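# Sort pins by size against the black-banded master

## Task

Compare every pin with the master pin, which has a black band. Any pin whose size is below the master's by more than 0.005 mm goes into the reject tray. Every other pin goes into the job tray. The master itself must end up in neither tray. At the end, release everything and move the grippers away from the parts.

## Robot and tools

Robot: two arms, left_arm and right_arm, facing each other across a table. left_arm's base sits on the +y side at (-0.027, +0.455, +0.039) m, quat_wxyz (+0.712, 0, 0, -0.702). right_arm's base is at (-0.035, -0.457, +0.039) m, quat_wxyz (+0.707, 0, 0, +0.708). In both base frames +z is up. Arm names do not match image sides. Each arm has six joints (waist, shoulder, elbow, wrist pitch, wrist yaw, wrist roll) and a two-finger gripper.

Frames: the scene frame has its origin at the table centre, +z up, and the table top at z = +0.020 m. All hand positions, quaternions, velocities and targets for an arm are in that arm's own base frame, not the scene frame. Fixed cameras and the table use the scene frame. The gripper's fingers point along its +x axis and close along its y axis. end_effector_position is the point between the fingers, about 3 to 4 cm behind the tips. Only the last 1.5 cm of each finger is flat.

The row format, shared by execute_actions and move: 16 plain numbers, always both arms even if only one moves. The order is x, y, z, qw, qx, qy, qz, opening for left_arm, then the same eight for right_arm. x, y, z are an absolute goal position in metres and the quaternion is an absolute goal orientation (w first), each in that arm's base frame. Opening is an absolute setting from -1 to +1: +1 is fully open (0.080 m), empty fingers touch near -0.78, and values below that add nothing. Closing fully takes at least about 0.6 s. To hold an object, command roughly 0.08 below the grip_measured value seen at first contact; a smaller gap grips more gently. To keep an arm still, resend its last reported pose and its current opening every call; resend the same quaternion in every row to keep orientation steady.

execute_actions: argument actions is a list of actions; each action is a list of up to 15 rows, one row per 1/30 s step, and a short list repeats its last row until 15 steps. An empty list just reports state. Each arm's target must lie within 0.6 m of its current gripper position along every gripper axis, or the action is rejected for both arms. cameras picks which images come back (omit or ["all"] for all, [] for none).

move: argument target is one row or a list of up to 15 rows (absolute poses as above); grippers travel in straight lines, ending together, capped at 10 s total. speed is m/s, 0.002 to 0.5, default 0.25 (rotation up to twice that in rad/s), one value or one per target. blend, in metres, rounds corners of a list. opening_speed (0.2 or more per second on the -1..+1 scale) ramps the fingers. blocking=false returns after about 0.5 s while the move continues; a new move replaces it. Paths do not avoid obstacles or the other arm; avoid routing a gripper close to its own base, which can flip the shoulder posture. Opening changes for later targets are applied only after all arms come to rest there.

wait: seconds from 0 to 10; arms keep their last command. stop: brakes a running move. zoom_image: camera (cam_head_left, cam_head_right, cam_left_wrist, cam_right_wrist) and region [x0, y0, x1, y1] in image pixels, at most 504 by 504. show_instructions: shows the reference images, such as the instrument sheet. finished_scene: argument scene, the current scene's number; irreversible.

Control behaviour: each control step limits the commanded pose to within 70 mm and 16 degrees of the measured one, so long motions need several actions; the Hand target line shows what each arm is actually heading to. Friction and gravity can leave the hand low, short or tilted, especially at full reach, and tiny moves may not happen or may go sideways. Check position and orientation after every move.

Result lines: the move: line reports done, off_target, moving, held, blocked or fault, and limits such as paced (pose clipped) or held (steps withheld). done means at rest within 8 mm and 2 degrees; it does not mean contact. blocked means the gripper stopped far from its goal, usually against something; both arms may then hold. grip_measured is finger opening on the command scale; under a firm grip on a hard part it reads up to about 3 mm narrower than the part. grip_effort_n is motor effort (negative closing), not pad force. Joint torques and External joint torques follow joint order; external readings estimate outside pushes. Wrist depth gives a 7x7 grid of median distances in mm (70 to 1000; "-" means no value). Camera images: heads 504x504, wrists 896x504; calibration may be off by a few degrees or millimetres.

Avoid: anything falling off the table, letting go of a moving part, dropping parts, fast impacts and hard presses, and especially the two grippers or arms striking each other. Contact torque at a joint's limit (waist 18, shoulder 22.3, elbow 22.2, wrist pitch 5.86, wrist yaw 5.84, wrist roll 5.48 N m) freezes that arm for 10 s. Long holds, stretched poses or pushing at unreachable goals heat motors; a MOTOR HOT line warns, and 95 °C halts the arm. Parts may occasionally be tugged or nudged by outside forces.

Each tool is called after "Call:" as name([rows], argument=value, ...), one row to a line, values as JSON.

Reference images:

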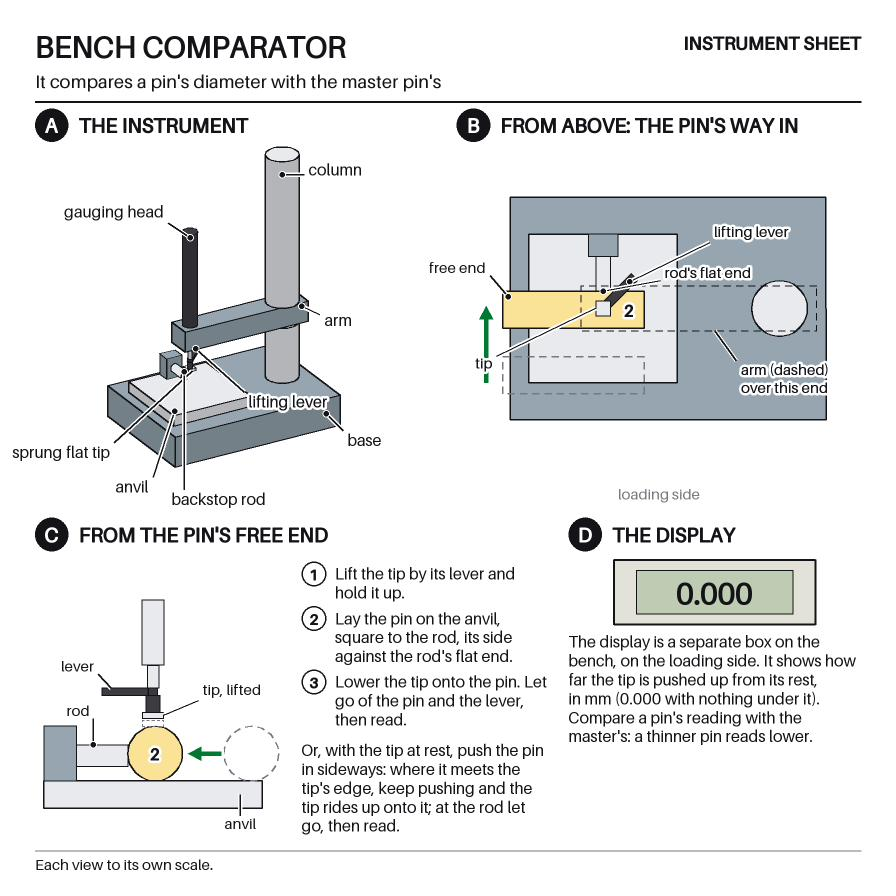

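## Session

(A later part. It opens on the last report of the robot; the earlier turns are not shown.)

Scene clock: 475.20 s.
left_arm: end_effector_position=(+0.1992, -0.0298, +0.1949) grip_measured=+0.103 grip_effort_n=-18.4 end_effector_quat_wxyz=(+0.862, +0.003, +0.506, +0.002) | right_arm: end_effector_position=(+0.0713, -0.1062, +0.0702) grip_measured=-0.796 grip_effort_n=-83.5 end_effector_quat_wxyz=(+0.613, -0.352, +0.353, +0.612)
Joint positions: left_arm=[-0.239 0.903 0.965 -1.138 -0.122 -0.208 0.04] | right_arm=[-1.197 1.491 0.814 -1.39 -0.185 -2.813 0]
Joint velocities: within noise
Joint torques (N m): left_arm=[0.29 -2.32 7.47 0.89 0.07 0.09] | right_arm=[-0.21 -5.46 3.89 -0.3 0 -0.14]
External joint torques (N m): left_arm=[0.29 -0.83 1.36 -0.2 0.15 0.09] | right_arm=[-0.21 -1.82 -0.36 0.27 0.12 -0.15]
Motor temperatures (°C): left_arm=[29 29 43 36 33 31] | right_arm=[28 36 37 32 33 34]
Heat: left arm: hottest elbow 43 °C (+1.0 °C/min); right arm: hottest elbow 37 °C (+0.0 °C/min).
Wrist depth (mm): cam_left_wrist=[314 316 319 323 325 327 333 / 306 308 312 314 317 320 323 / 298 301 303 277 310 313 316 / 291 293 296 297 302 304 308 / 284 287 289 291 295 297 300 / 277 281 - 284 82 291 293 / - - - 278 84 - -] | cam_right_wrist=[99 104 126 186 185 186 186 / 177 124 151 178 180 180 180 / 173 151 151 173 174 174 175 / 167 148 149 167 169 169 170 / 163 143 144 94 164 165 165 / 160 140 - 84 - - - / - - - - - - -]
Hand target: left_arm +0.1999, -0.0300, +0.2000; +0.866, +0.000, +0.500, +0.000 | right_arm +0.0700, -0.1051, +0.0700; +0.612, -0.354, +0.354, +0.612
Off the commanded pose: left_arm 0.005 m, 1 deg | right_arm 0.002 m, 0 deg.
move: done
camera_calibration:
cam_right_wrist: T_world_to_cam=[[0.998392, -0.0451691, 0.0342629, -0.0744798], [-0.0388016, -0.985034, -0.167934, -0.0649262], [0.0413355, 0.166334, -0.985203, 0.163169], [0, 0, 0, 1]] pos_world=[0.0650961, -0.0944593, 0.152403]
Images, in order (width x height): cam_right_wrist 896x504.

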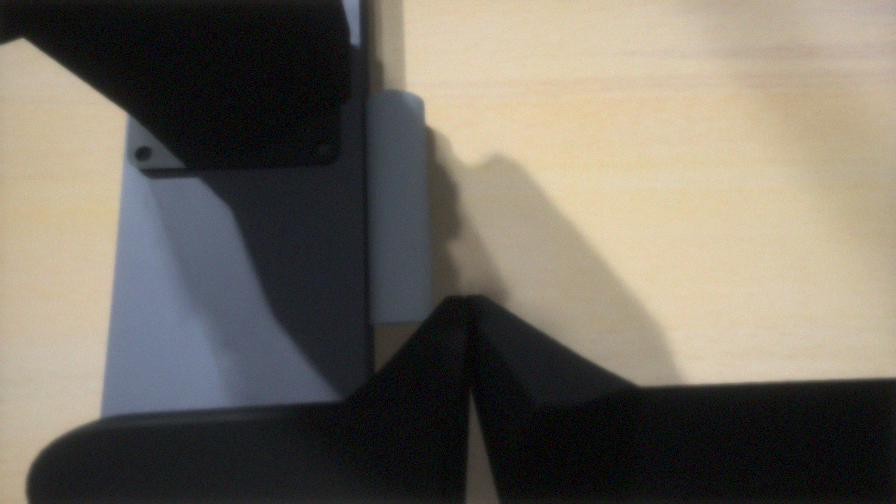

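Call:
move([
  [0.20, -0.03, 0.20, 0.866, 0, 0.5, 0, 0.1, 0.048, -0.0965, 0.055, 0.6124, -0.3536, 0.3536, 0.6124, -1],
  [0.20, -0.03, 0.20, 0.866, 0, 0.5, 0, 0.1, 0.048, -0.0965, 0.040, 0.6124, -0.3536, 0.3536, 0.6124, -1],
], speed=[0.1,0.03], blend=[0.005,0], cameras=["cam_right_wrist"])

Scene clock: 484.60 s.
left_arm: end_effector_position=(+0.1992, -0.0298, +0.1949) grip_measured=+0.103 grip_effort_n=-18.4 end_effector_quat_wxyz=(+0.862, +0.003, +0.506, +0.002) | right_arm: end_effector_position=(+0.0493, -0.0986, +0.0416) grip_measured=-0.796 grip_effort_n=-83.5 end_effector_quat_wxyz=(+0.612, -0.358, +0.356, +0.609)
Joint positions: left_arm=[-0.239 0.903 0.965 -1.138 -0.122 -0.208 0.04] | right_arm=[-1.296 1.486 0.685 -1.265 -0.138 -2.9 0]
Joint velocities: within noise
Joint torques (N m): left_arm=[0.3 -2.32 7.46 0.89 0.07 0.1] | right_arm=[-0.22 -3.21 3.7 -0.28 0.03 -0.13]
External joint torques (N m): left_arm=[0.31 -0.93 1.48 -0.17 0.15 0.09] | right_arm=[-0.22 0.05 -0.19 0.3 0.12 -0.13]
Motor temperatures (°C): left_arm=[29 29 43 36 33 31] | right_arm=[28 37 37 32 33 34]
Heat: left arm: hottest elbow 43 °C (+1.0 °C/min); right arm: hottest shoulder 37 °C (-2.0 °C/min).
Wrist depth (mm): cam_left_wrist=[313 317 319 323 324 329 332 / 306 308 312 315 317 319 323 / 298 300 304 277 310 313 316 / 291 293 296 296 302 303 307 / 285 287 290 291 296 297 300 / 278 281 - 285 82 291 293 / - - - 277 84 - -] | cam_right_wrist=[104 83 93 152 153 154 154 / 146 121 119 127 149 149 150 / 142 121 122 124 144 145 146 / 138 118 119 120 140 141 142 / 134 115 116 95 137 137 138 / 132 113 - 84 - - - / - - - - - - -]
Hand target: left_arm +0.1999, -0.0300, +0.2000; +0.866, +0.000, +0.500, +0.000 | right_arm +0.0480, -0.0965, +0.0401; +0.612, -0.354, +0.354, +0.612
Off the commanded pose: left_arm 0.005 m, 1 deg | right_arm 0.003 m, 1 deg.
move: done
camera_calibration:
cam_right_wrist: T_world_to_cam=[[0.998228, -0.0445171, 0.0394845, -0.0513713], [-0.0379476, -0.987367, -0.153842, -0.0639101], [0.0458343, 0.152071, -0.987306, 0.133097], [0, 0, 0, 1]] pos_world=[0.0427547, -0.0856298, 0.123604]
Images, in order (width x height): cam_right_wrist 896x504.

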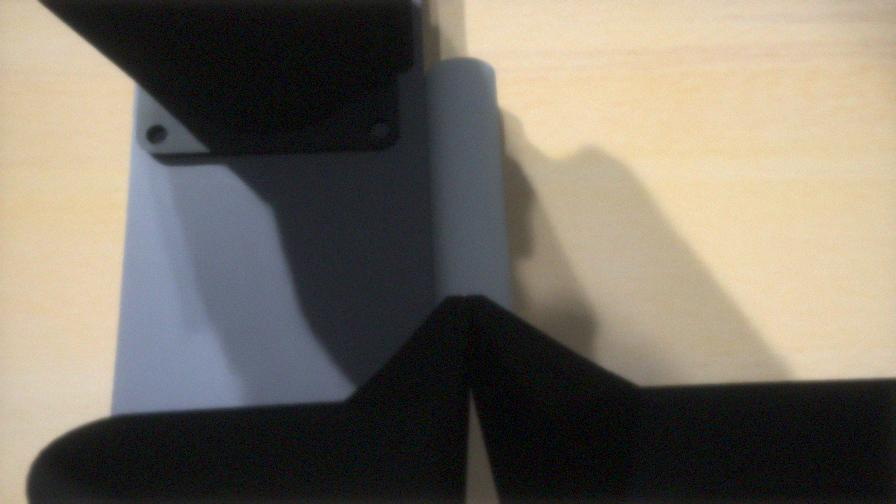

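Call:
move([
  [0.20, -0.03, 0.20, 0.866, 0, 0.5, 0, 0.1, 0.048, -0.0955, 0.033, 0.6124, -0.3536, 0.3536, 0.6124, -1],
], speed=[0.03], cameras=["cam_right_wrist"])

Scene clock: 488.00 s.
left_arm: end_effector_position=(+0.1992, -0.0298, +0.1949) grip_measured=+0.103 grip_effort_n=-18.4 end_effector_quat_wxyz=(+0.862, +0.003, +0.506, +0.002) | right_arm: end_effector_position=(+0.0491, -0.0978, +0.0363) grip_measured=-0.796 grip_effort_n=-83.5 end_effector_quat_wxyz=(+0.612, -0.358, +0.356, +0.609)
Joint positions: left_arm=[-0.239 0.903 0.965 -1.138 -0.122 -0.208 0.04] | right_arm=[-1.296 1.497 0.67 -1.239 -0.138 -2.9 0]
Joint velocities: within noise
Joint torques (N m): left_arm=[0.28 -2.32 7.47 0.89 0.07 0.1] | right_arm=[-0.1 -2.84 3.14 0.22 0.01 -0.09]
External joint torques (N m): left_arm=[0.28 -0.85 1.34 -0.22 0.16 0.09] | right_arm=[-0.1 0.46 -0.7 0.79 0.09 -0.09]
Motor temperatures (°C): left_arm=[29 29 43 36 33 31] | right_arm=[28 36 37 32 33 34]
Heat: left arm: hottest elbow 43 °C (+1.0 °C/min); right arm: hottest elbow 37 °C (+1.0 °C/min).
Wrist depth (mm): cam_left_wrist=[313 316 320 322 324 327 332 / 306 309 312 315 318 319 323 / 298 301 303 277 308 313 316 / 290 293 296 297 303 304 308 / 283 286 290 292 294 298 300 / 278 281 - 285 82 292 294 / - - - 278 84 - -] | cam_right_wrist=[103 81 95 146 147 148 148 / 140 115 115 121 143 144 144 / 136 116 117 118 139 140 140 / 132 113 114 115 136 136 137 / 129 110 111 94 132 132 133 / 126 108 - 84 - - - / - - - - - - -]
Hand target: left_arm +0.1999, -0.0300, +0.2000; +0.866, +0.000, +0.500, +0.000 | right_arm +0.0480, -0.0955, +0.0331; +0.612, -0.354, +0.354, +0.612
Off the commanded pose: left_arm 0.005 m, 1 deg | right_arm 0.004 m, 1 deg.
move: done
camera_calibration:
cam_right_wrist: T_world_to_cam=[[0.998236, -0.044546, 0.0392448, -0.0509066], [-0.0379796, -0.987253, -0.154559, -0.0639493], [0.0456296, 0.152796, -0.987204, 0.127798], [0, 0, 0, 1]] pos_world=[0.0425567, -0.0849289, 0.118277]
Images, in order (width x height): cam_right_wrist 896x504.

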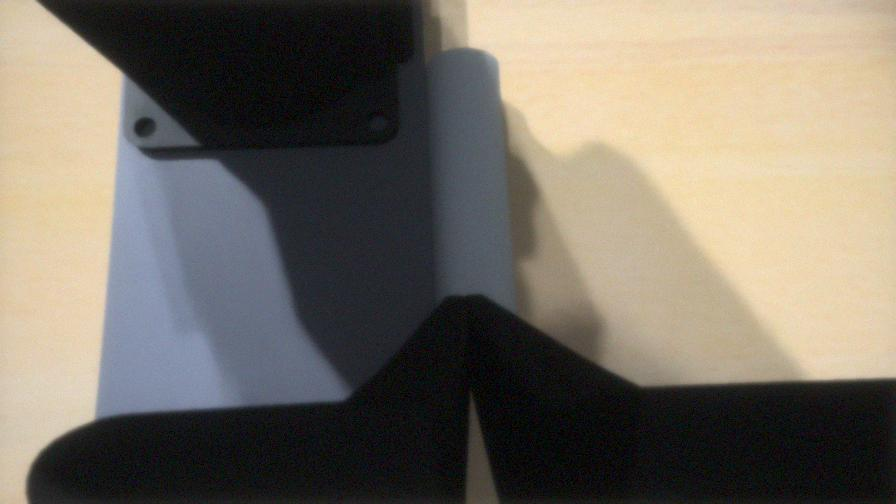

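Call:
move([
  [0.20, -0.03, 0.20, 0.866, 0, 0.5, 0, 0.1, 0.068, -0.0955, 0.032, 0.6124, -0.3536, 0.3536, 0.6124, -1],
  [0.20, -0.03, 0.20, 0.866, 0, 0.5, 0, 0.1, 0.068, -0.0965, 0.060, 0.6124, -0.3536, 0.3536, 0.6124, -1],
], speed=[0.04,0.1], blend=[0.003,0], cameras=["cam_right_wrist"])

Scene clock: 497.67 s.
left_arm: end_effector_position=(+0.1992, -0.0298, +0.1949) grip_measured=+0.103 grip_effort_n=-18.4 end_effector_quat_wxyz=(+0.862, +0.003, +0.506, +0.002) | right_arm: end_effector_position=(+0.0669, -0.0948, +0.0580) grip_measured=-0.796 grip_effort_n=-83.5 end_effector_quat_wxyz=(+0.613, -0.350, +0.351, +0.615)
Joint positions: left_arm=[-0.239 0.903 0.965 -1.138 -0.122 -0.208 0.04] | right_arm=[-1.196 1.475 0.741 -1.341 -0.184 -2.815 0]
Joint velocities: within noise
Joint torques (N m): left_arm=[0.3 -2.32 7.46 0.89 0.07 0.1] | right_arm=[0.19 -5.06 5.27 -0.57 -0.12 0.12]
External joint torques (N m): left_arm=[0.28 -0.84 1.37 -0.2 0.16 0.09] | right_arm=[0.18 -1.69 1.18 0.01 -0.01 0.12]
Motor temperatures (°C): left_arm=[29 29 43 36 33 31] | right_arm=[28 36 36 32 33 34]
Heat: left arm: hottest elbow 43 °C (+1.0 °C/min); right arm: hottest shoulder 36 °C (-2.0 °C/min).
Wrist depth (mm): cam_left_wrist=[313 317 320 322 324 328 332 / 305 308 312 315 317 320 323 / 298 301 304 276 310 312 316 / 291 293 296 296 302 304 307 / 284 286 290 291 296 297 299 / 277 282 - 285 82 292 294 / - - - 278 84 - -] | cam_right_wrist=[83 89 106 173 173 173 174 / 164 99 128 167 167 168 168 / 161 139 139 160 162 162 163 / 156 136 136 155 157 158 158 / 151 132 133 94 153 153 153 / - 129 - 84 - - - / - - - - - - -]
Hand target: left_arm +0.1999, -0.0300, +0.2000; +0.866, +0.000, +0.500, +0.000 | right_arm +0.0680, -0.0965, +0.0600; +0.612, -0.354, +0.354, +0.612
Off the commanded pose: left_arm 0.005 m, 1 deg | right_arm 0.003 m, 1 deg.
move: done
camera_calibration:
cam_right_wrist: T_world_to_cam=[[0.998617, -0.0420729, 0.0315173, -0.0687579], [-0.035914, -0.983839, -0.175416, -0.055531], [0.0383883, 0.174042, -0.98399, 0.150248], [0, 0, 0, 1]] pos_world=[0.0609007, -0.0836757, 0.140268]
Images, in order (width x height): cam_right_wrist 896x504.

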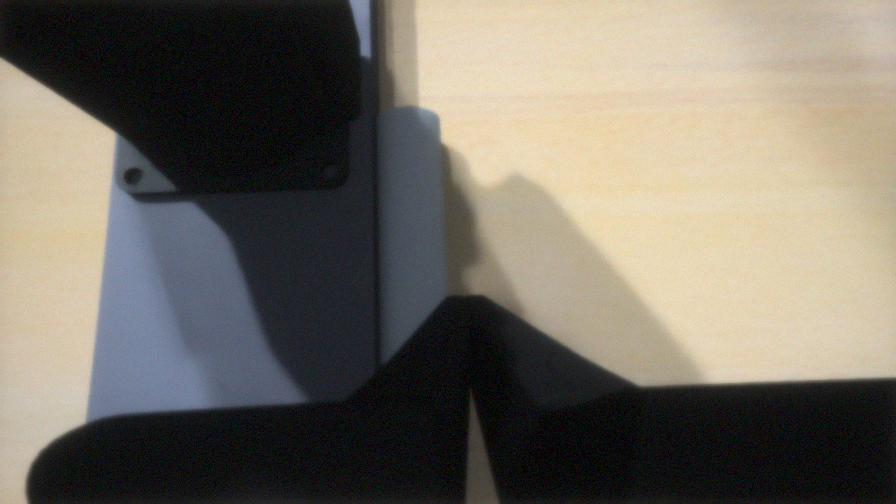

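Call:
move([
  [0.20, -0.03, 0.20, 0.866, 0, 0.5, 0, 0.1, 0.048, -0.0955, 0.045, 0.6124, -0.3536, 0.3536, 0.6124, -1],
  [0.20, -0.03, 0.20, 0.866, 0, 0.5, 0, 0.1, 0.048, -0.0955, 0.028, 0.6124, -0.3536, 0.3536, 0.6124, -1],
  [0.20, -0.03, 0.20, 0.866, 0, 0.5, 0, 0.1, 0.060, -0.0955, 0.026, 0.6124, -0.3536, 0.3536, 0.6124, -1],
], speed=[0.1,0.03,0.03], blend=[0.003,0,0], cameras=["cam_right_wrist"])

Scene clock: 506.83 s.
left_arm: end_effector_position=(+0.1992, -0.0298, +0.1949) grip_measured=+0.103 grip_effort_n=-18.4 end_effector_quat_wxyz=(+0.862, +0.003, +0.506, +0.002) | right_arm: end_effector_position=(+0.0640, -0.0971, +0.0343) grip_measured=-0.796 grip_effort_n=-83.5 end_effector_quat_wxyz=(+0.618, -0.361, +0.349, +0.604)
Joint positions: left_arm=[-0.239 0.903 0.965 -1.138 -0.122 -0.208 0.04] | right_arm=[-1.234 1.514 0.675 -1.218 -0.189 -2.85 0]
Joint velocities: within noise
Joint torques (N m): left_arm=[0.3 -2.31 7.47 0.89 0.07 0.1] | right_arm=[0.11 -1.5 2.18 1.51 0.73 0.13]
External joint torques (N m): left_arm=[0.29 -0.81 1.37 -0.2 0.16 0.1] | right_arm=[0.11 1.88 -1.61 2.07 0.84 0.13]
Motor temperatures (°C): left_arm=[29 29 43 36 33 31] | right_arm=[28 36 36 33 33 34]
Heat: left arm: hottest elbow 43 °C (+1.0 °C/min); right arm: hottest shoulder 36 °C (-1.0 °C/min).
Wrist depth (mm): cam_left_wrist=[314 317 321 323 324 328 332 / 306 308 311 315 318 319 323 / 298 300 304 278 310 312 316 / 290 293 296 296 302 303 309 / 284 287 289 291 295 297 300 / 278 281 - 285 83 292 293 / - - - 278 84 - -] | cam_right_wrist=[- 90 109 146 147 149 151 / 112 104 116 122 143 145 146 / - 114 115 119 139 140 142 / 110 111 112 115 136 137 138 / - 108 109 94 132 132 134 / - 106 - 84 - - - / - - - - - - -]
Hand target: left_arm +0.1999, -0.0300, +0.2000; +0.866, +0.000, +0.500, +0.000 | right_arm +0.0601, -0.0953, +0.0266; +0.612, -0.354, +0.353, +0.612
Off the commanded pose: left_arm 0.005 m, 1 deg | right_arm 0.009 m, 2 deg.
move: off_target (right_arm)
camera_calibration:
cam_right_wrist: T_world_to_cam=[[0.996894, -0.0512369, 0.0598044, -0.066907], [-0.041053, -0.98617, -0.16057, -0.0624777], [0.0672045, 0.157616, -0.985211, 0.124089], [0, 0, 0, 1]] pos_world=[0.055795, -0.0846001, 0.116223]
Images, in order (width x height): cam_right_wrist 896x504.

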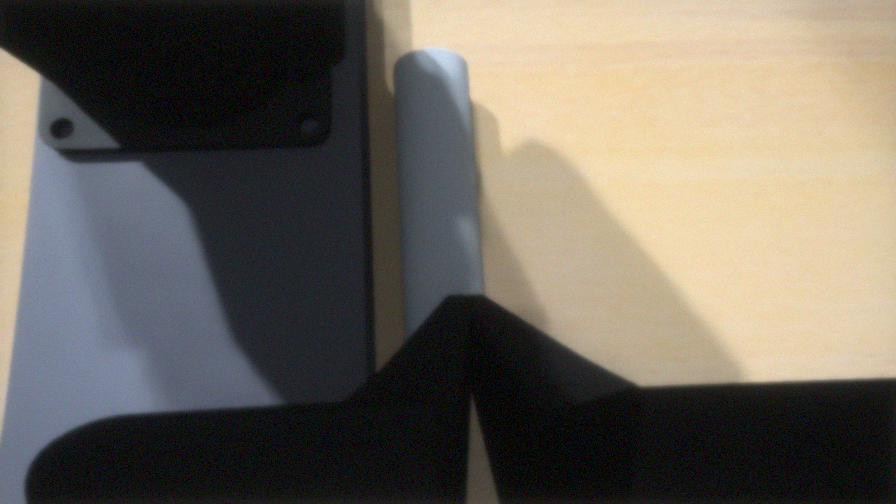

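Call:
move([
  [0.20, -0.03, 0.20, 0.866, 0, 0.5, 0, 0.1, 0.085, -0.0955, 0.045, 0.6124, -0.3536, 0.3536, 0.6124, -1],
], speed=0.2, cameras=["cam_right_wrist"])

Scene clock: 515.33 s.
left_arm: end_effector_position=(+0.1992, -0.0298, +0.1949) grip_measured=+0.103 grip_effort_n=-18.4 end_effector_quat_wxyz=(+0.862, +0.003, +0.506, +0.002) | right_arm: end_effector_position=(+0.0836, -0.0945, +0.0442) grip_measured=-0.796 grip_effort_n=-83.5 end_effector_quat_wxyz=(+0.611, -0.354, +0.354, +0.613)
Joint positions: left_arm=[-0.239 0.903 0.965 -1.138 -0.122 -0.208 0.04] | right_arm=[-1.112 1.516 0.723 -1.255 -0.221 -2.739 0]
Joint velocities: within noise
Joint torques (N m): left_arm=[0.28 -2.32 7.46 0.89 0.07 0.09] | right_arm=[0.26 -3.86 5.09 -0.54 -0.24 0.14]
External joint torques (N m): left_arm=[0.28 -0.81 1.39 -0.19 0.15 0.09] | right_arm=[0.27 -0.32 1.12 0 -0.11 0.14]
Motor temperatures (°C): left_arm=[29 29 43 36 33 31] | right_arm=[28 35 35 34 33 34]
Heat: left arm: hottest elbow 43 °C (+1.0 °C/min); right arm: hottest shoulder 35 °C (-2.0 °C/min).
Wrist depth (mm): cam_left_wrist=[314 317 320 322 324 327 331 / 306 309 312 315 318 320 323 / 298 301 304 277 310 313 316 / 291 294 296 297 303 303 308 / 285 286 289 292 295 297 300 / 278 281 - 284 82 291 293 / - - - 278 84 - -] | cam_right_wrist=[87 98 153 155 155 156 156 / - 116 129 150 151 151 151 / 123 123 127 146 147 147 147 / 120 121 123 141 143 143 143 / 118 118 120 94 138 139 139 / 115 115 - 84 - - - / - - - - - - -]
Hand target: left_arm +0.1999, -0.0300, +0.2000; +0.866, +0.000, +0.500, +0.000 | right_arm +0.0850, -0.0955, +0.0450; +0.612, -0.354, +0.354, +0.612
Off the commanded pose: left_arm 0.005 m, 1 deg | right_arm 0.002 m, 0 deg.
move: done
camera_calibration:
cam_right_wrist: T_world_to_cam=[[0.998574, -0.0407148, 0.0345394, -0.0849479], [-0.03454, -0.985921, -0.163605, -0.0579489], [0.0407143, 0.162179, -0.985921, 0.134737], [0, 0, 0, 1]] pos_world=[0.0773394, -0.0824432, 0.126293]
Images, in order (width x height): cam_right_wrist 896x504.

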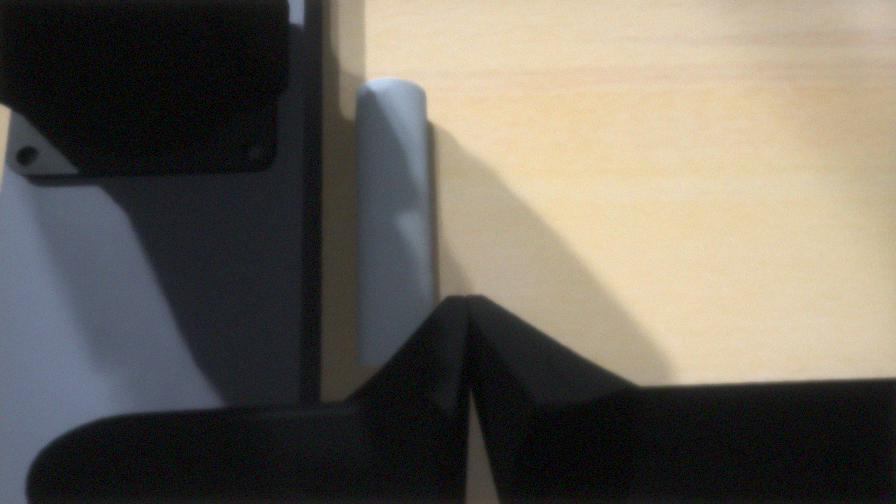

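Call:
move([
  [0.20, -0.03, 0.20, 0.866, 0, 0.5, 0, 0.1, 0.060, -0.0955, 0.050, 0.6124, -0.3536, 0.3536, 0.6124, -1],
], speed=0.2, cameras=["cam_right_wrist"])

Scene clock: 524.53 s.
left_arm: end_effector_position=(+0.1992, -0.0298, +0.1949) grip_measured=+0.103 grip_effort_n=-18.4 end_effector_quat_wxyz=(+0.862, +0.003, +0.506, +0.002) | right_arm: end_effector_position=(+0.0614, -0.0973, +0.0497) grip_measured=-0.796 grip_effort_n=-83.5 end_effector_quat_wxyz=(+0.613, -0.354, +0.354, +0.612)
Joint positions: left_arm=[-0.239 0.903 0.965 -1.138 -0.122 -0.208 0.04] | right_arm=[-1.23 1.485 0.717 -1.301 -0.169 -2.842 0]
Joint velocities: within noise
Joint torques (N m): left_arm=[0.29 -2.32 7.46 0.89 0.07 0.1] | right_arm=[-0.15 -5.1 3.76 -0.57 0 -0.14]
External joint torques (N m): left_arm=[0.28 -0.82 1.36 -0.19 0.16 0.1] | right_arm=[-0.15 -1.78 -0.21 0.01 0.1 -0.14]
Motor temperatures (°C): left_arm=[29 29 43 36 33 31] | right_arm=[28 35 36 33 33 34]
Heat: left arm: hottest elbow 43 °C (+0.0 °C/min); right arm: hottest elbow 36 °C (-1.0 °C/min).
Wrist depth (mm): cam_left_wrist=[314 317 320 322 325 328 332 / 306 308 312 314 318 319 324 / 299 301 303 276 309 313 316 / 291 293 296 297 302 303 308 / 284 287 290 292 294 296 300 / 277 281 - 284 82 291 293 / - - - 278 84 - -] | cam_right_wrist=[- 88 105 162 163 163 163 / 154 105 123 155 158 158 158 / 150 129 130 138 153 154 154 / 146 127 127 130 148 149 150 / 125 124 124 94 145 145 145 / - 121 - 84 - - - / - - - - - - -]
Hand target: left_arm +0.1999, -0.0300, +0.2000; +0.866, +0.000, +0.500, +0.000 | right_arm +0.0600, -0.0954, +0.0500; +0.612, -0.353, +0.354, +0.612
Off the commanded pose: left_arm 0.005 m, 1 deg | right_arm 0.002 m, 0 deg.
move: done
camera_calibration:
cam_right_wrist: T_world_to_cam=[[0.998354, -0.0449196, 0.0356676, -0.0635437], [-0.0384799, -0.985664, -0.164272, -0.0602623], [0.0425353, 0.162629, -0.98577, 0.141494], [0, 0, 0, 1]] pos_world=[0.0551017, -0.0852638, 0.131848]
Images, in order (width x height): cam_right_wrist 896x504.

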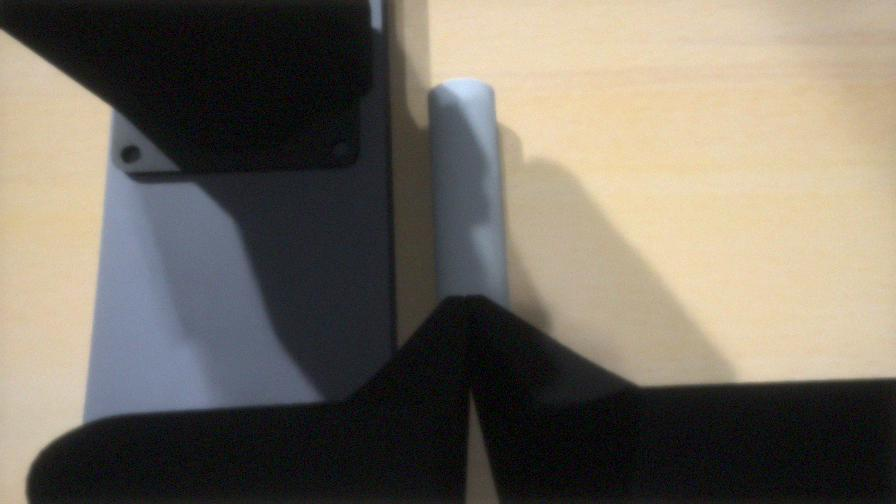

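Call:
move([
  [0.20, -0.03, 0.20, 0.866, 0, 0.5, 0, 0.1, 0.0545, -0.0955, 0.045, 0.6124, -0.3536, 0.3536, 0.6124, -1],
  [0.20, -0.03, 0.20, 0.866, 0, 0.5, 0, 0.1, 0.0535, -0.0955, 0.027, 0.6124, -0.3536, 0.3536, 0.6124, -1],
  [0.20, -0.03, 0.20, 0.866, 0, 0.5, 0, 0.1, 0.072, -0.0955, 0.025, 0.6124, -0.3536, 0.3536, 0.6124, -1],
  [0.20, -0.03, 0.20, 0.866, 0, 0.5, 0, 0.1, 0.095, -0.0955, 0.055, 0.6124, -0.3536, 0.3536, 0.6124, -1],
], speed=[0.1,0.04,0.06,0.2], blend=[0.003,0,0.002,0], cameras=["cam_right_wrist"])

Scene clock: 530.67 s.
left_arm: end_effector_position=(+0.1992, -0.0298, +0.1949) grip_measured=+0.103 grip_effort_n=-18.4 end_effector_quat_wxyz=(+0.862, +0.003, +0.506, +0.002) | right_arm: end_effector_position=(+0.0933, -0.0941, +0.0529) grip_measured=-0.796 grip_effort_n=-83.5 end_effector_quat_wxyz=(+0.612, -0.350, +0.352, +0.616)
Joint positions: left_arm=[-0.239 0.903 0.965 -1.138 -0.122 -0.208 0.04] | right_arm=[-1.066 1.52 0.764 -1.293 -0.242 -2.697 0]
Joint velocities: within noise
Joint torques (N m): left_arm=[0.29 -2.31 7.46 0.89 0.07 0.09] | right_arm=[0.22 -5.35 5.27 -0.53 -0.25 0.12]
External joint torques (N m): left_arm=[0.29 -0.84 1.39 -0.18 0.15 0.09] | right_arm=[0.24 -1.65 1.2 0.02 -0.1 0.12]
Motor temperatures (°C): left_arm=[29 29 43 36 33 31] | right_arm=[28 35 36 33 33 34]
Heat: left arm: hottest elbow 43 °C (+0.0 °C/min); right arm: hottest elbow 36 °C (-1.0 °C/min).
Wrist depth (mm): cam_left_wrist=[313 317 321 323 324 328 332 / 306 309 312 314 318 319 323 / 297 301 303 277 310 313 316 / 290 293 297 296 302 304 308 / 285 287 290 292 295 297 300 / 277 281 - 285 82 292 293 / - - - 278 84 - -] | cam_right_wrist=[94 104 165 166 166 166 166 / - 122 160 161 160 161 161 / 133 133 155 156 154 156 156 / 131 131 150 151 149 151 151 / 127 127 147 94 145 147 147 / - 124 - 84 - - - / - - - - - - -]
Hand target: left_arm +0.1999, -0.0300, +0.2000; +0.866, +0.000, +0.500, +0.000 | right_arm +0.0950, -0.0955, +0.0550; +0.612, -0.354, +0.353, +0.612
Off the commanded pose: left_arm 0.005 m, 1 deg | right_arm 0.003 m, 1 deg.
move: done
camera_calibration:
cam_right_wrist: T_world_to_cam=[[0.998736, -0.0411619, 0.028841, -0.0946591], [-0.0355665, -0.984261, -0.173104, -0.05502], [0.0355124, 0.17186, -0.984481, 0.144187], [0, 0, 0, 1]] pos_world=[0.0874622, -0.0828304, 0.135156]
Images, in order (width x height): cam_right_wrist 896x504.

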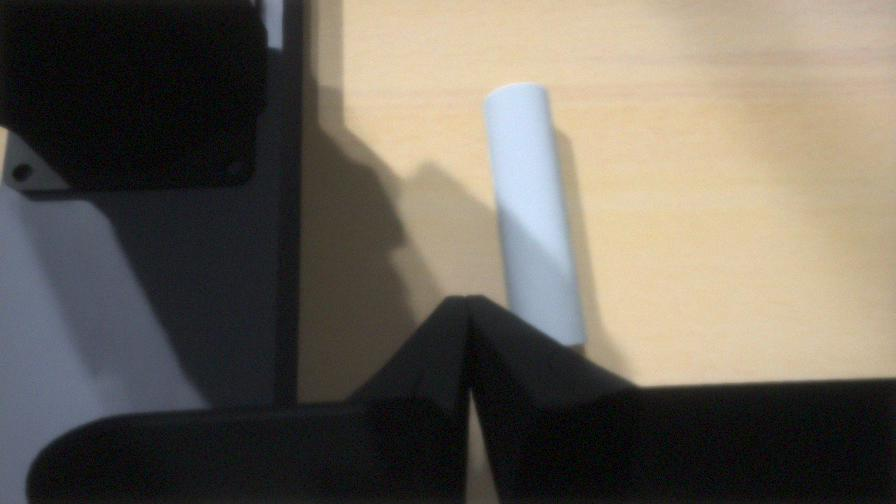

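Call:
wait(seconds=1.5, cameras=["cam_right_wrist"])

Scene clock: 534.00 s.
left_arm: end_effector_position=(+0.1992, -0.0298, +0.1949) grip_measured=+0.103 grip_effort_n=-18.4 end_effector_quat_wxyz=(+0.862, +0.003, +0.506, +0.002) | right_arm: end_effector_position=(+0.0934, -0.0943, +0.0530) grip_measured=-0.796 grip_effort_n=-83.5 end_effector_quat_wxyz=(+0.612, -0.350, +0.353, +0.615)
Joint positions: left_arm=[-0.239 0.903 0.965 -1.138 -0.122 -0.208 0.04] | right_arm=[-1.066 1.52 0.764 -1.293 -0.242 -2.696 0]
Joint velocities: within noise
Joint torques (N m): left_arm=[0.29 -2.32 7.47 0.89 0.07 0.1] | right_arm=[0.22 -5.36 5.24 -0.54 -0.24 0.13]
External joint torques (N m): left_arm=[0.29 -0.88 1.4 -0.2 0.15 0.1] | right_arm=[0.21 -1.66 1.19 0 -0.09 0.13]
Motor temperatures (°C): left_arm=[29 29 43 36 33 31] | right_arm=[28 35 36 33 33 34]
Heat: left arm: hottest elbow 43 °C (+0.0 °C/min); right arm: hottest elbow 36 °C (-1.0 °C/min).
Wrist depth (mm): cam_left_wrist=[313 317 320 322 324 329 332 / 305 308 311 315 317 319 322 / 298 301 304 278 309 313 317 / 291 293 296 298 303 304 307 / 284 286 290 292 295 297 300 / 278 281 - 284 82 291 294 / - - - 278 84 - -] | cam_right_wrist=[94 104 165 166 166 166 166 / - 122 160 161 161 161 147 / 133 133 155 156 156 156 154 / 132 131 151 151 152 151 151 / 127 127 147 94 147 147 147 / - 124 - 84 - - - / - - - - - - -]
Hand target: left_arm +0.1999, -0.0300, +0.2000; +0.866, +0.000, +0.500, +0.000 | right_arm +0.0950, -0.0956, +0.0550; +0.612, -0.354, +0.354, +0.612
Tool commands: left_gripper/opening=+0.1 right_gripper/opening=-1.0
Off the commanded pose: left_arm 0.005 m, 1 deg | right_arm 0.003 m, 1 deg.
wait: 1.50 s; at rest from the start
camera_calibration:
cam_right_wrist: T_world_to_cam=[[0.998717, -0.0414709, 0.0290442, -0.0948244], [-0.0358598, -0.984365, -0.172451, -0.0552234], [0.0357418, 0.171188, -0.98459, 0.144231], [0, 0, 0, 1]] pos_world=[0.0875674, -0.0829832, 0.13524]
Images, in order (width x height): cam_right_wrist 896x504.

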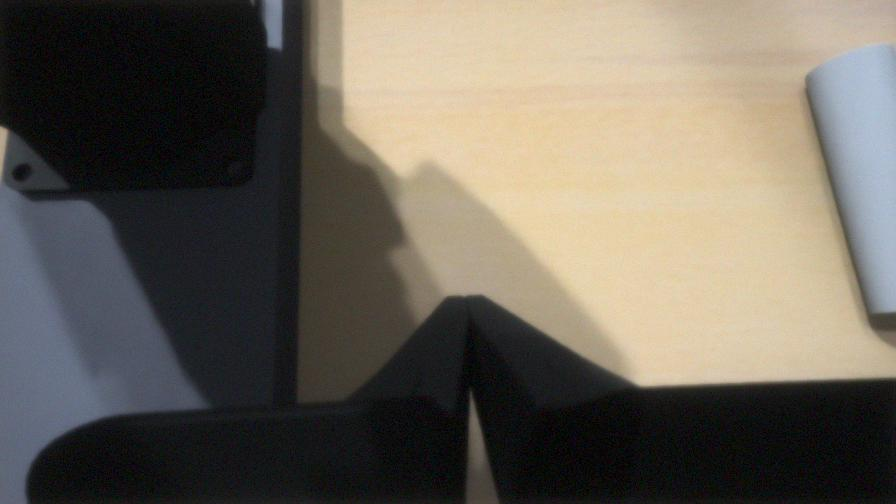

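Call:
move([
  [0.20, -0.03, 0.20, 0.866, 0, 0.5, 0, 0.1, 0.13, -0.16, 0.12, 0.6124, -0.3536, 0.3536, 0.6124, -1],
  [0.20, -0.03, 0.20, 0.866, 0, 0.5, 0, 0.1, 0.20, -0.06, 0.25, 0.866, 0, 0.5, 0, 0.0],
], speed=0.35, blend=[0.02,0], cameras=["cam_right_wrist"])

Call:
wait(seconds=3, cameras=["cam_right_wrist"])

Scene clock: 543.33 s.
left_arm: end_effector_position=(+0.1992, -0.0298, +0.1949) grip_measured=+0.103 grip_effort_n=-18.4 end_effector_quat_wxyz=(+0.862, +0.003, +0.506, +0.002) | right_arm: end_effector_position=(+0.1993, -0.0599, +0.2455) grip_measured=-0.005 grip_effort_n=14.2 end_effector_quat_wxyz=(+0.862, +0.003, +0.507, +0.003)
Joint positions: left_arm=[-0.239 0.903 0.965 -1.138 -0.122 -0.208 0.04] | right_arm=[-0.451 1.022 1.228 -1.315 -0.221 -0.398 0.035]
Joint velocities: within noise
Joint torques (N m): left_arm=[0.29 -2.32 7.46 0.89 0.07 0.1] | right_arm=[0.22 -3.08 7.48 1.08 -0.05 0.13]
External joint torques (N m): left_arm=[0.28 -0.87 1.41 -0.19 0.16 0.1] | right_arm=[0.23 -1.24 1.71 0.05 0.1 0.13]
Motor temperatures (°C): left_arm=[29 29 43 37 33 31] | right_arm=[28 36 37 34 33 34]
Heat: left arm: hottest elbow 43 °C (+0.0 °C/min); right arm: hottest elbow 37 °C (+0.0 °C/min).
Wrist depth (mm): cam_left_wrist=[315 317 320 323 325 328 334 / 306 308 312 315 317 320 324 / 298 301 303 277 311 312 316 / 291 293 296 297 302 304 308 / 284 286 289 291 296 297 299 / 278 280 - 285 83 291 294 / - - - 277 84 - -] | cam_right_wrist=[346 351 353 356 312 326 357 / 342 344 347 348 311 350 353 / 340 341 342 344 334 346 347 / 335 333 337 338 338 340 241 / 330 329 97 329 93 277 247 / 324 - - 326 82 - - / - - - 320 - - -]
Hand target: left_arm +0.1999, -0.0300, +0.2000; +0.866, +0.000, +0.500, +0.000 | right_arm +0.2000, -0.0600, +0.2500; +0.866, +0.000, +0.500, +0.000
Off the commanded pose: left_arm 0.005 m, 1 deg | right_arm 0.005 m, 1 deg.
move: done
camera_calibration:
cam_right_wrist: T_world_to_cam=[[-0.0410733, -0.998767, 0.0278899, -0.0546098], [-0.988035, 0.0364472, -0.14986, 0.261055], [0.148658, -0.0337114, -0.988314, 0.290258], [0, 0, 0, 1]] pos_world=[0.212539, -0.0542721, 0.32751]
Images, in order (width x height): cam_right_wrist 896x504.

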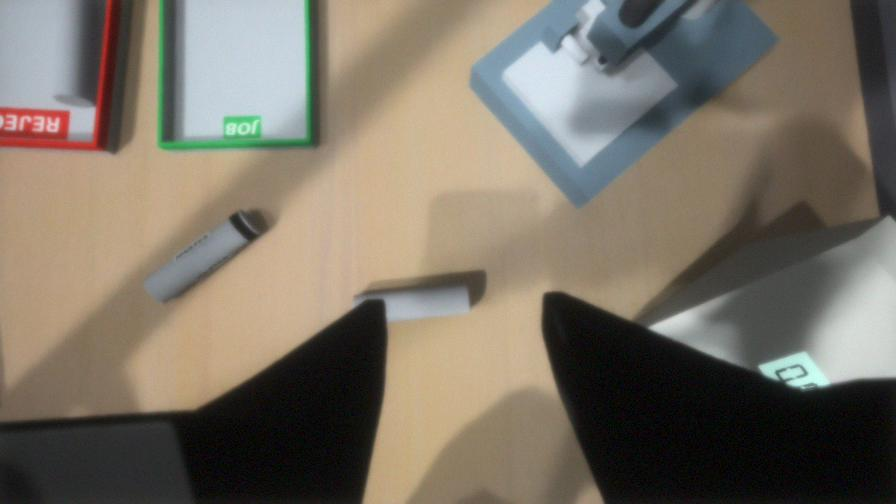

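Scene clock: 546.33 s.
left_arm: end_effector_position=(+0.1992, -0.0298, +0.1949) grip_measured=+0.103 grip_effort_n=-18.4 end_effector_quat_wxyz=(+0.862, +0.003, +0.506, +0.002) | right_arm: end_effector_position=(+0.1993, -0.0599, +0.2455) grip_measured=-0.004 grip_effort_n=14.7 end_effector_quat_wxyz=(+0.862, +0.003, +0.507, +0.003)
Joint positions: left_arm=[-0.239 0.903 0.965 -1.138 -0.122 -0.208 0.04] | right_arm=[-0.451 1.022 1.228 -1.315 -0.221 -0.398 0.035]
Joint velocities: within noise
Joint torques (N m): left_arm=[0.29 -2.32 7.47 0.89 0.07 0.1] | right_arm=[0.22 -3.08 7.46 1.08 -0.05 0.13]
External joint torques (N m): left_arm=[0.28 -0.81 1.37 -0.2 0.16 0.1] | right_arm=[0.22 -1.24 1.69 0.05 0.1 0.13]
Motor temperatures (°C): left_arm=[29 29 43 37 33 31] | right_arm=[28 35 37 34 33 34]
Heat: left arm: hottest elbow 43 °C (+0.0 °C/min); right arm: hottest elbow 37 °C (+0.0 °C/min).
Wrist depth (mm): cam_left_wrist=[314 317 320 323 326 329 333 / 306 309 312 315 318 319 323 / 297 301 304 277 310 313 316 / 291 293 297 296 302 305 308 / 284 287 289 292 296 297 300 / 277 281 - 286 82 292 293 / - - - 278 84 - -] | cam_right_wrist=[346 351 353 356 312 325 358 / 342 345 348 348 310 350 352 / 339 342 343 343 334 345 346 / 334 333 336 338 339 340 242 / 328 330 97 330 93 276 247 / 324 - - 326 82 - - / - - - 321 - - -]
Hand target: left_arm +0.1999, -0.0300, +0.2000; +0.866, +0.000, +0.500, +0.000 | right_arm +0.2000, -0.0600, +0.2500; +0.866, +0.000, +0.500, +0.000
Tool commands: left_gripper/opening=+0.1 right_gripper/opening=+0.0
Off the commanded pose: left_arm 0.005 m, 1 deg | right_arm 0.005 m, 1 deg.
wait: 3.00 s; at rest by 0.17 s
camera_calibration:
cam_right_wrist: T_world_to_cam=[[-0.0410733, -0.998767, 0.0278899, -0.0546098], [-0.988035, 0.0364472, -0.14986, 0.261055], [0.148658, -0.0337114, -0.988314, 0.290258], [0, 0, 0, 1]] pos_world=[0.212539, -0.0542721, 0.32751]
Images, in order (width x height): cam_right_wrist 896x504.

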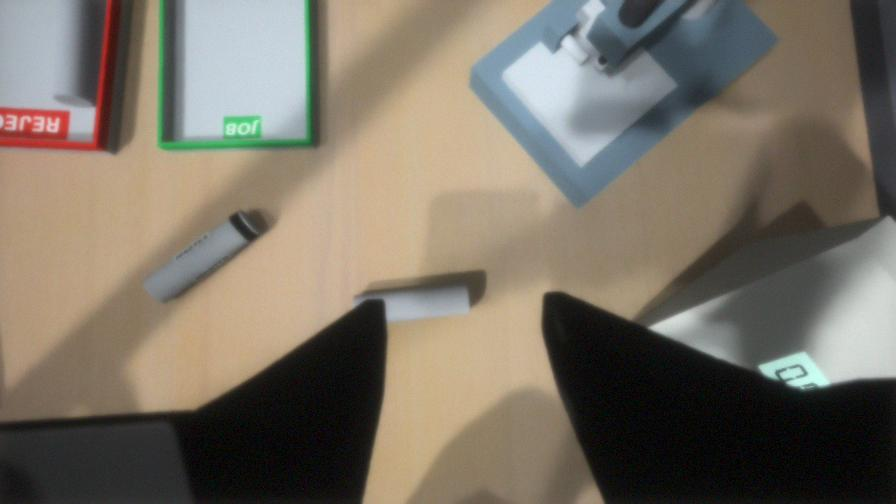

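Call:
move([
  [0.20, -0.03, 0.20, 0.866, 0, 0.5, 0, 0.1, 0.2280, 0.0030, 0.10, 0.6070, 0.3567, 0.3505, -0.6177, 0.1],
  [0.20, -0.03, 0.20, 0.866, 0, 0.5, 0, 0.1, 0.2275, 0.0030, 0.052, 0.6070, 0.3567, 0.3505, -0.6177, 0.1],
], speed=[0.3,0.12], blend=[0.02,0], cameras=["cam_right_wrist"])

Scene clock: 558.47 s.
left_arm: end_effector_position=(+0.1992, -0.0298, +0.1949) grip_measured=+0.103 grip_effort_n=-18.4 end_effector_quat_wxyz=(+0.862, +0.003, +0.506, +0.002) | right_arm: end_effector_position=(+0.2297, +0.0032, +0.0553) grip_measured=+0.097 grip_effort_n=14.2 end_effector_quat_wxyz=(+0.609, +0.361, +0.348, -0.615)
Joint positions: left_arm=[-0.239 0.903 0.965 -1.138 -0.122 -0.208 0.04] | right_arm=[0.327 1.608 0.895 -1.038 0.49 1.963 0.039]
Joint velocities: within noise
Joint torques (N m): left_arm=[0.29 -2.32 7.47 0.89 0.07 0.1] | right_arm=[0.18 -5.01 4.41 0.18 0.3 0.12]
External joint torques (N m): left_arm=[0.3 -0.84 1.4 -0.19 0.15 0.09] | right_arm=[0.15 -0.07 -0.25 0.2 -0.02 0.12]
Motor temperatures (°C): left_arm=[29 29 43 37 33 31] | right_arm=[28 35 39 34 33 34]
Heat: left arm: hottest elbow 43 °C (+0.0 °C/min); right arm: hottest elbow 39 °C (+3.0 °C/min).
Wrist depth (mm): cam_left_wrist=[314 316 319 323 325 327 331 / 305 309 312 315 317 319 322 / 298 300 303 277 309 313 316 / 290 293 296 296 302 304 307 / 284 287 289 292 295 298 300 / 278 281 - 285 82 292 293 / - - - 279 84 - -] | cam_right_wrist=[155 158 160 163 165 168 169 / 153 154 156 158 160 163 165 / 149 150 152 138 156 158 160 / 145 146 148 131 152 153 156 / 141 142 144 129 103 150 151 / 138 - 86 141 88 - - / - - 136 139 140 - -]
Hand target: left_arm +0.1999, -0.0300, +0.2000; +0.866, +0.000, +0.500, +0.000 | right_arm +0.2275, +0.0031, +0.0521; +0.607, +0.357, +0.351, -0.618
Off the commanded pose: left_arm 0.005 m, 1 deg | right_arm 0.004 m, 1 deg.
move: done
camera_calibration:
cam_right_wrist: T_world_to_cam=[[-0.997963, 0.0593332, 0.0234528, 0.231651], [0.0548252, 0.985532, -0.160377, 0.0182452], [-0.0326291, -0.158765, -0.986777, 0.141775], [0, 0, 0, 1]] pos_world=[0.234805, -0.00921695, 0.137394]
Images, in order (width x height): cam_right_wrist 896x504.

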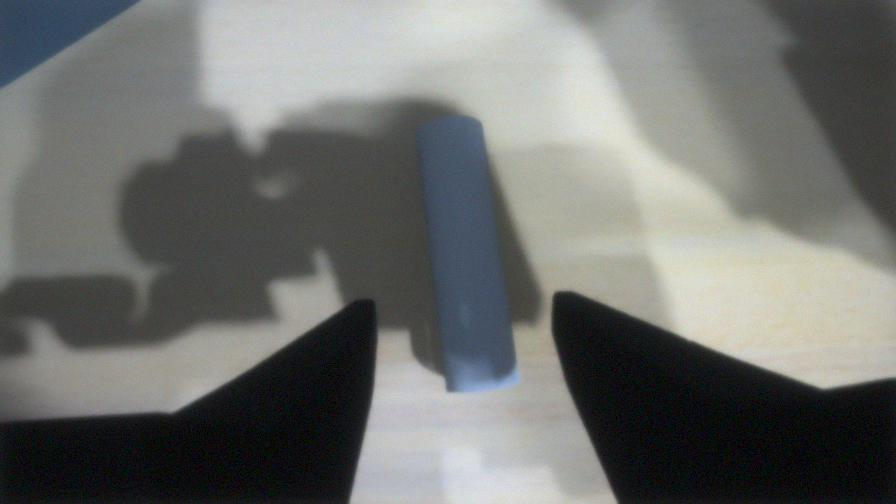

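Call:
move([
  [0.20, -0.03, 0.20, 0.866, 0, 0.5, 0, 0.1, 0.2215, 0.0065, 0.042, 0.6282, 0.3442, 0.3627, -0.5962, 0.1],
  [0.20, -0.03, 0.20, 0.866, 0, 0.5, 0, 0.1, 0.2213, 0.0065, 0.0255, 0.6282, 0.3442, 0.3627, -0.5962, 0.1],
  [0.20, -0.03, 0.20, 0.866, 0, 0.5, 0, 0.1, 0.2213, 0.0065, 0.0255, 0.6282, 0.3442, 0.3627, -0.5962, -0.6],
], speed=0.06, blend=0, opening_speed=0.5, cameras=["cam_right_wrist"])

Scene clock: 566.57 s.
left_arm: end_effector_position=(+0.1992, -0.0298, +0.1949) grip_measured=+0.103 grip_effort_n=-18.4 end_effector_quat_wxyz=(+0.862, +0.003, +0.506, +0.002) | right_arm: end_effector_position=(+0.2236, +0.0074, +0.0282) grip_measured=-0.401 grip_effort_n=-83.5 end_effector_quat_wxyz=(+0.628, +0.351, +0.360, -0.594)
Joint positions: left_arm=[-0.239 0.903 0.965 -1.138 -0.122 -0.208 0.04] | right_arm=[0.358 1.626 0.792 -0.895 0.494 1.925 0.017]
Joint velocities: within noise
Joint torques (N m): left_arm=[0.3 -2.32 7.47 0.89 0.07 0.1] | right_arm=[0.12 -4.84 4.16 0.18 0.43 -0.12]
External joint torques (N m): left_arm=[0.29 -0.87 1.41 -0.19 0.16 0.09] | right_arm=[0.12 -0.03 -0.2 0.19 0.1 -0.13]
Motor temperatures (°C): left_arm=[29 29 43 37 33 31] | right_arm=[28 35 38 34 33 34]
Heat: left arm: hottest elbow 43 °C (+0.0 °C/min); right arm: hottest elbow 38 °C (+2.0 °C/min).
Wrist depth (mm): cam_left_wrist=[314 317 320 322 325 328 332 / 307 308 312 316 317 319 324 / 298 300 304 277 309 313 317 / 291 293 297 296 302 304 307 / 284 286 290 292 295 297 300 / 278 281 - 285 82 291 293 / - - - 278 84 - -] | cam_right_wrist=[128 130 132 133 135 137 138 / 125 126 128 112 131 133 135 / 122 123 125 107 128 129 131 / 119 120 121 106 124 126 127 / 116 117 118 100 94 123 124 / 114 115 - 116 - - - / - - - 114 80 - -]
Hand target: left_arm +0.1999, -0.0300, +0.2000; +0.866, +0.000, +0.500, +0.000 | right_arm +0.2213, +0.0065, +0.0256; +0.628, +0.344, +0.363, -0.596
Off the commanded pose: left_arm 0.005 m, 1 deg | right_arm 0.004 m, 1 deg.
move: done
camera_calibration:
cam_right_wrist: T_world_to_cam=[[-0.99976, -0.00470075, 0.0214193, 0.226838], [-0.00802866, 0.987399, -0.158045, 0.0240842], [-0.0204065, -0.158179, -0.9872, 0.112827], [0, 0, 0, 1]] pos_world=[0.22928, -0.00486752, 0.110331]
Images, in order (width x height): cam_right_wrist 896x504.

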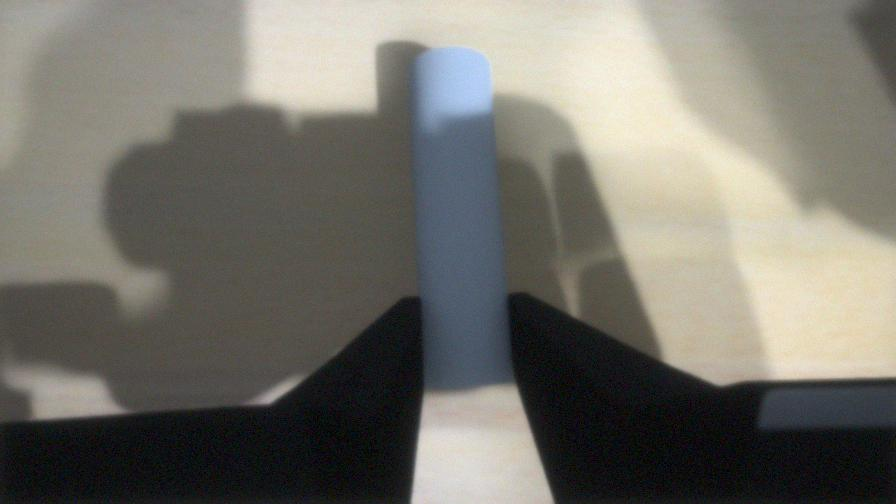

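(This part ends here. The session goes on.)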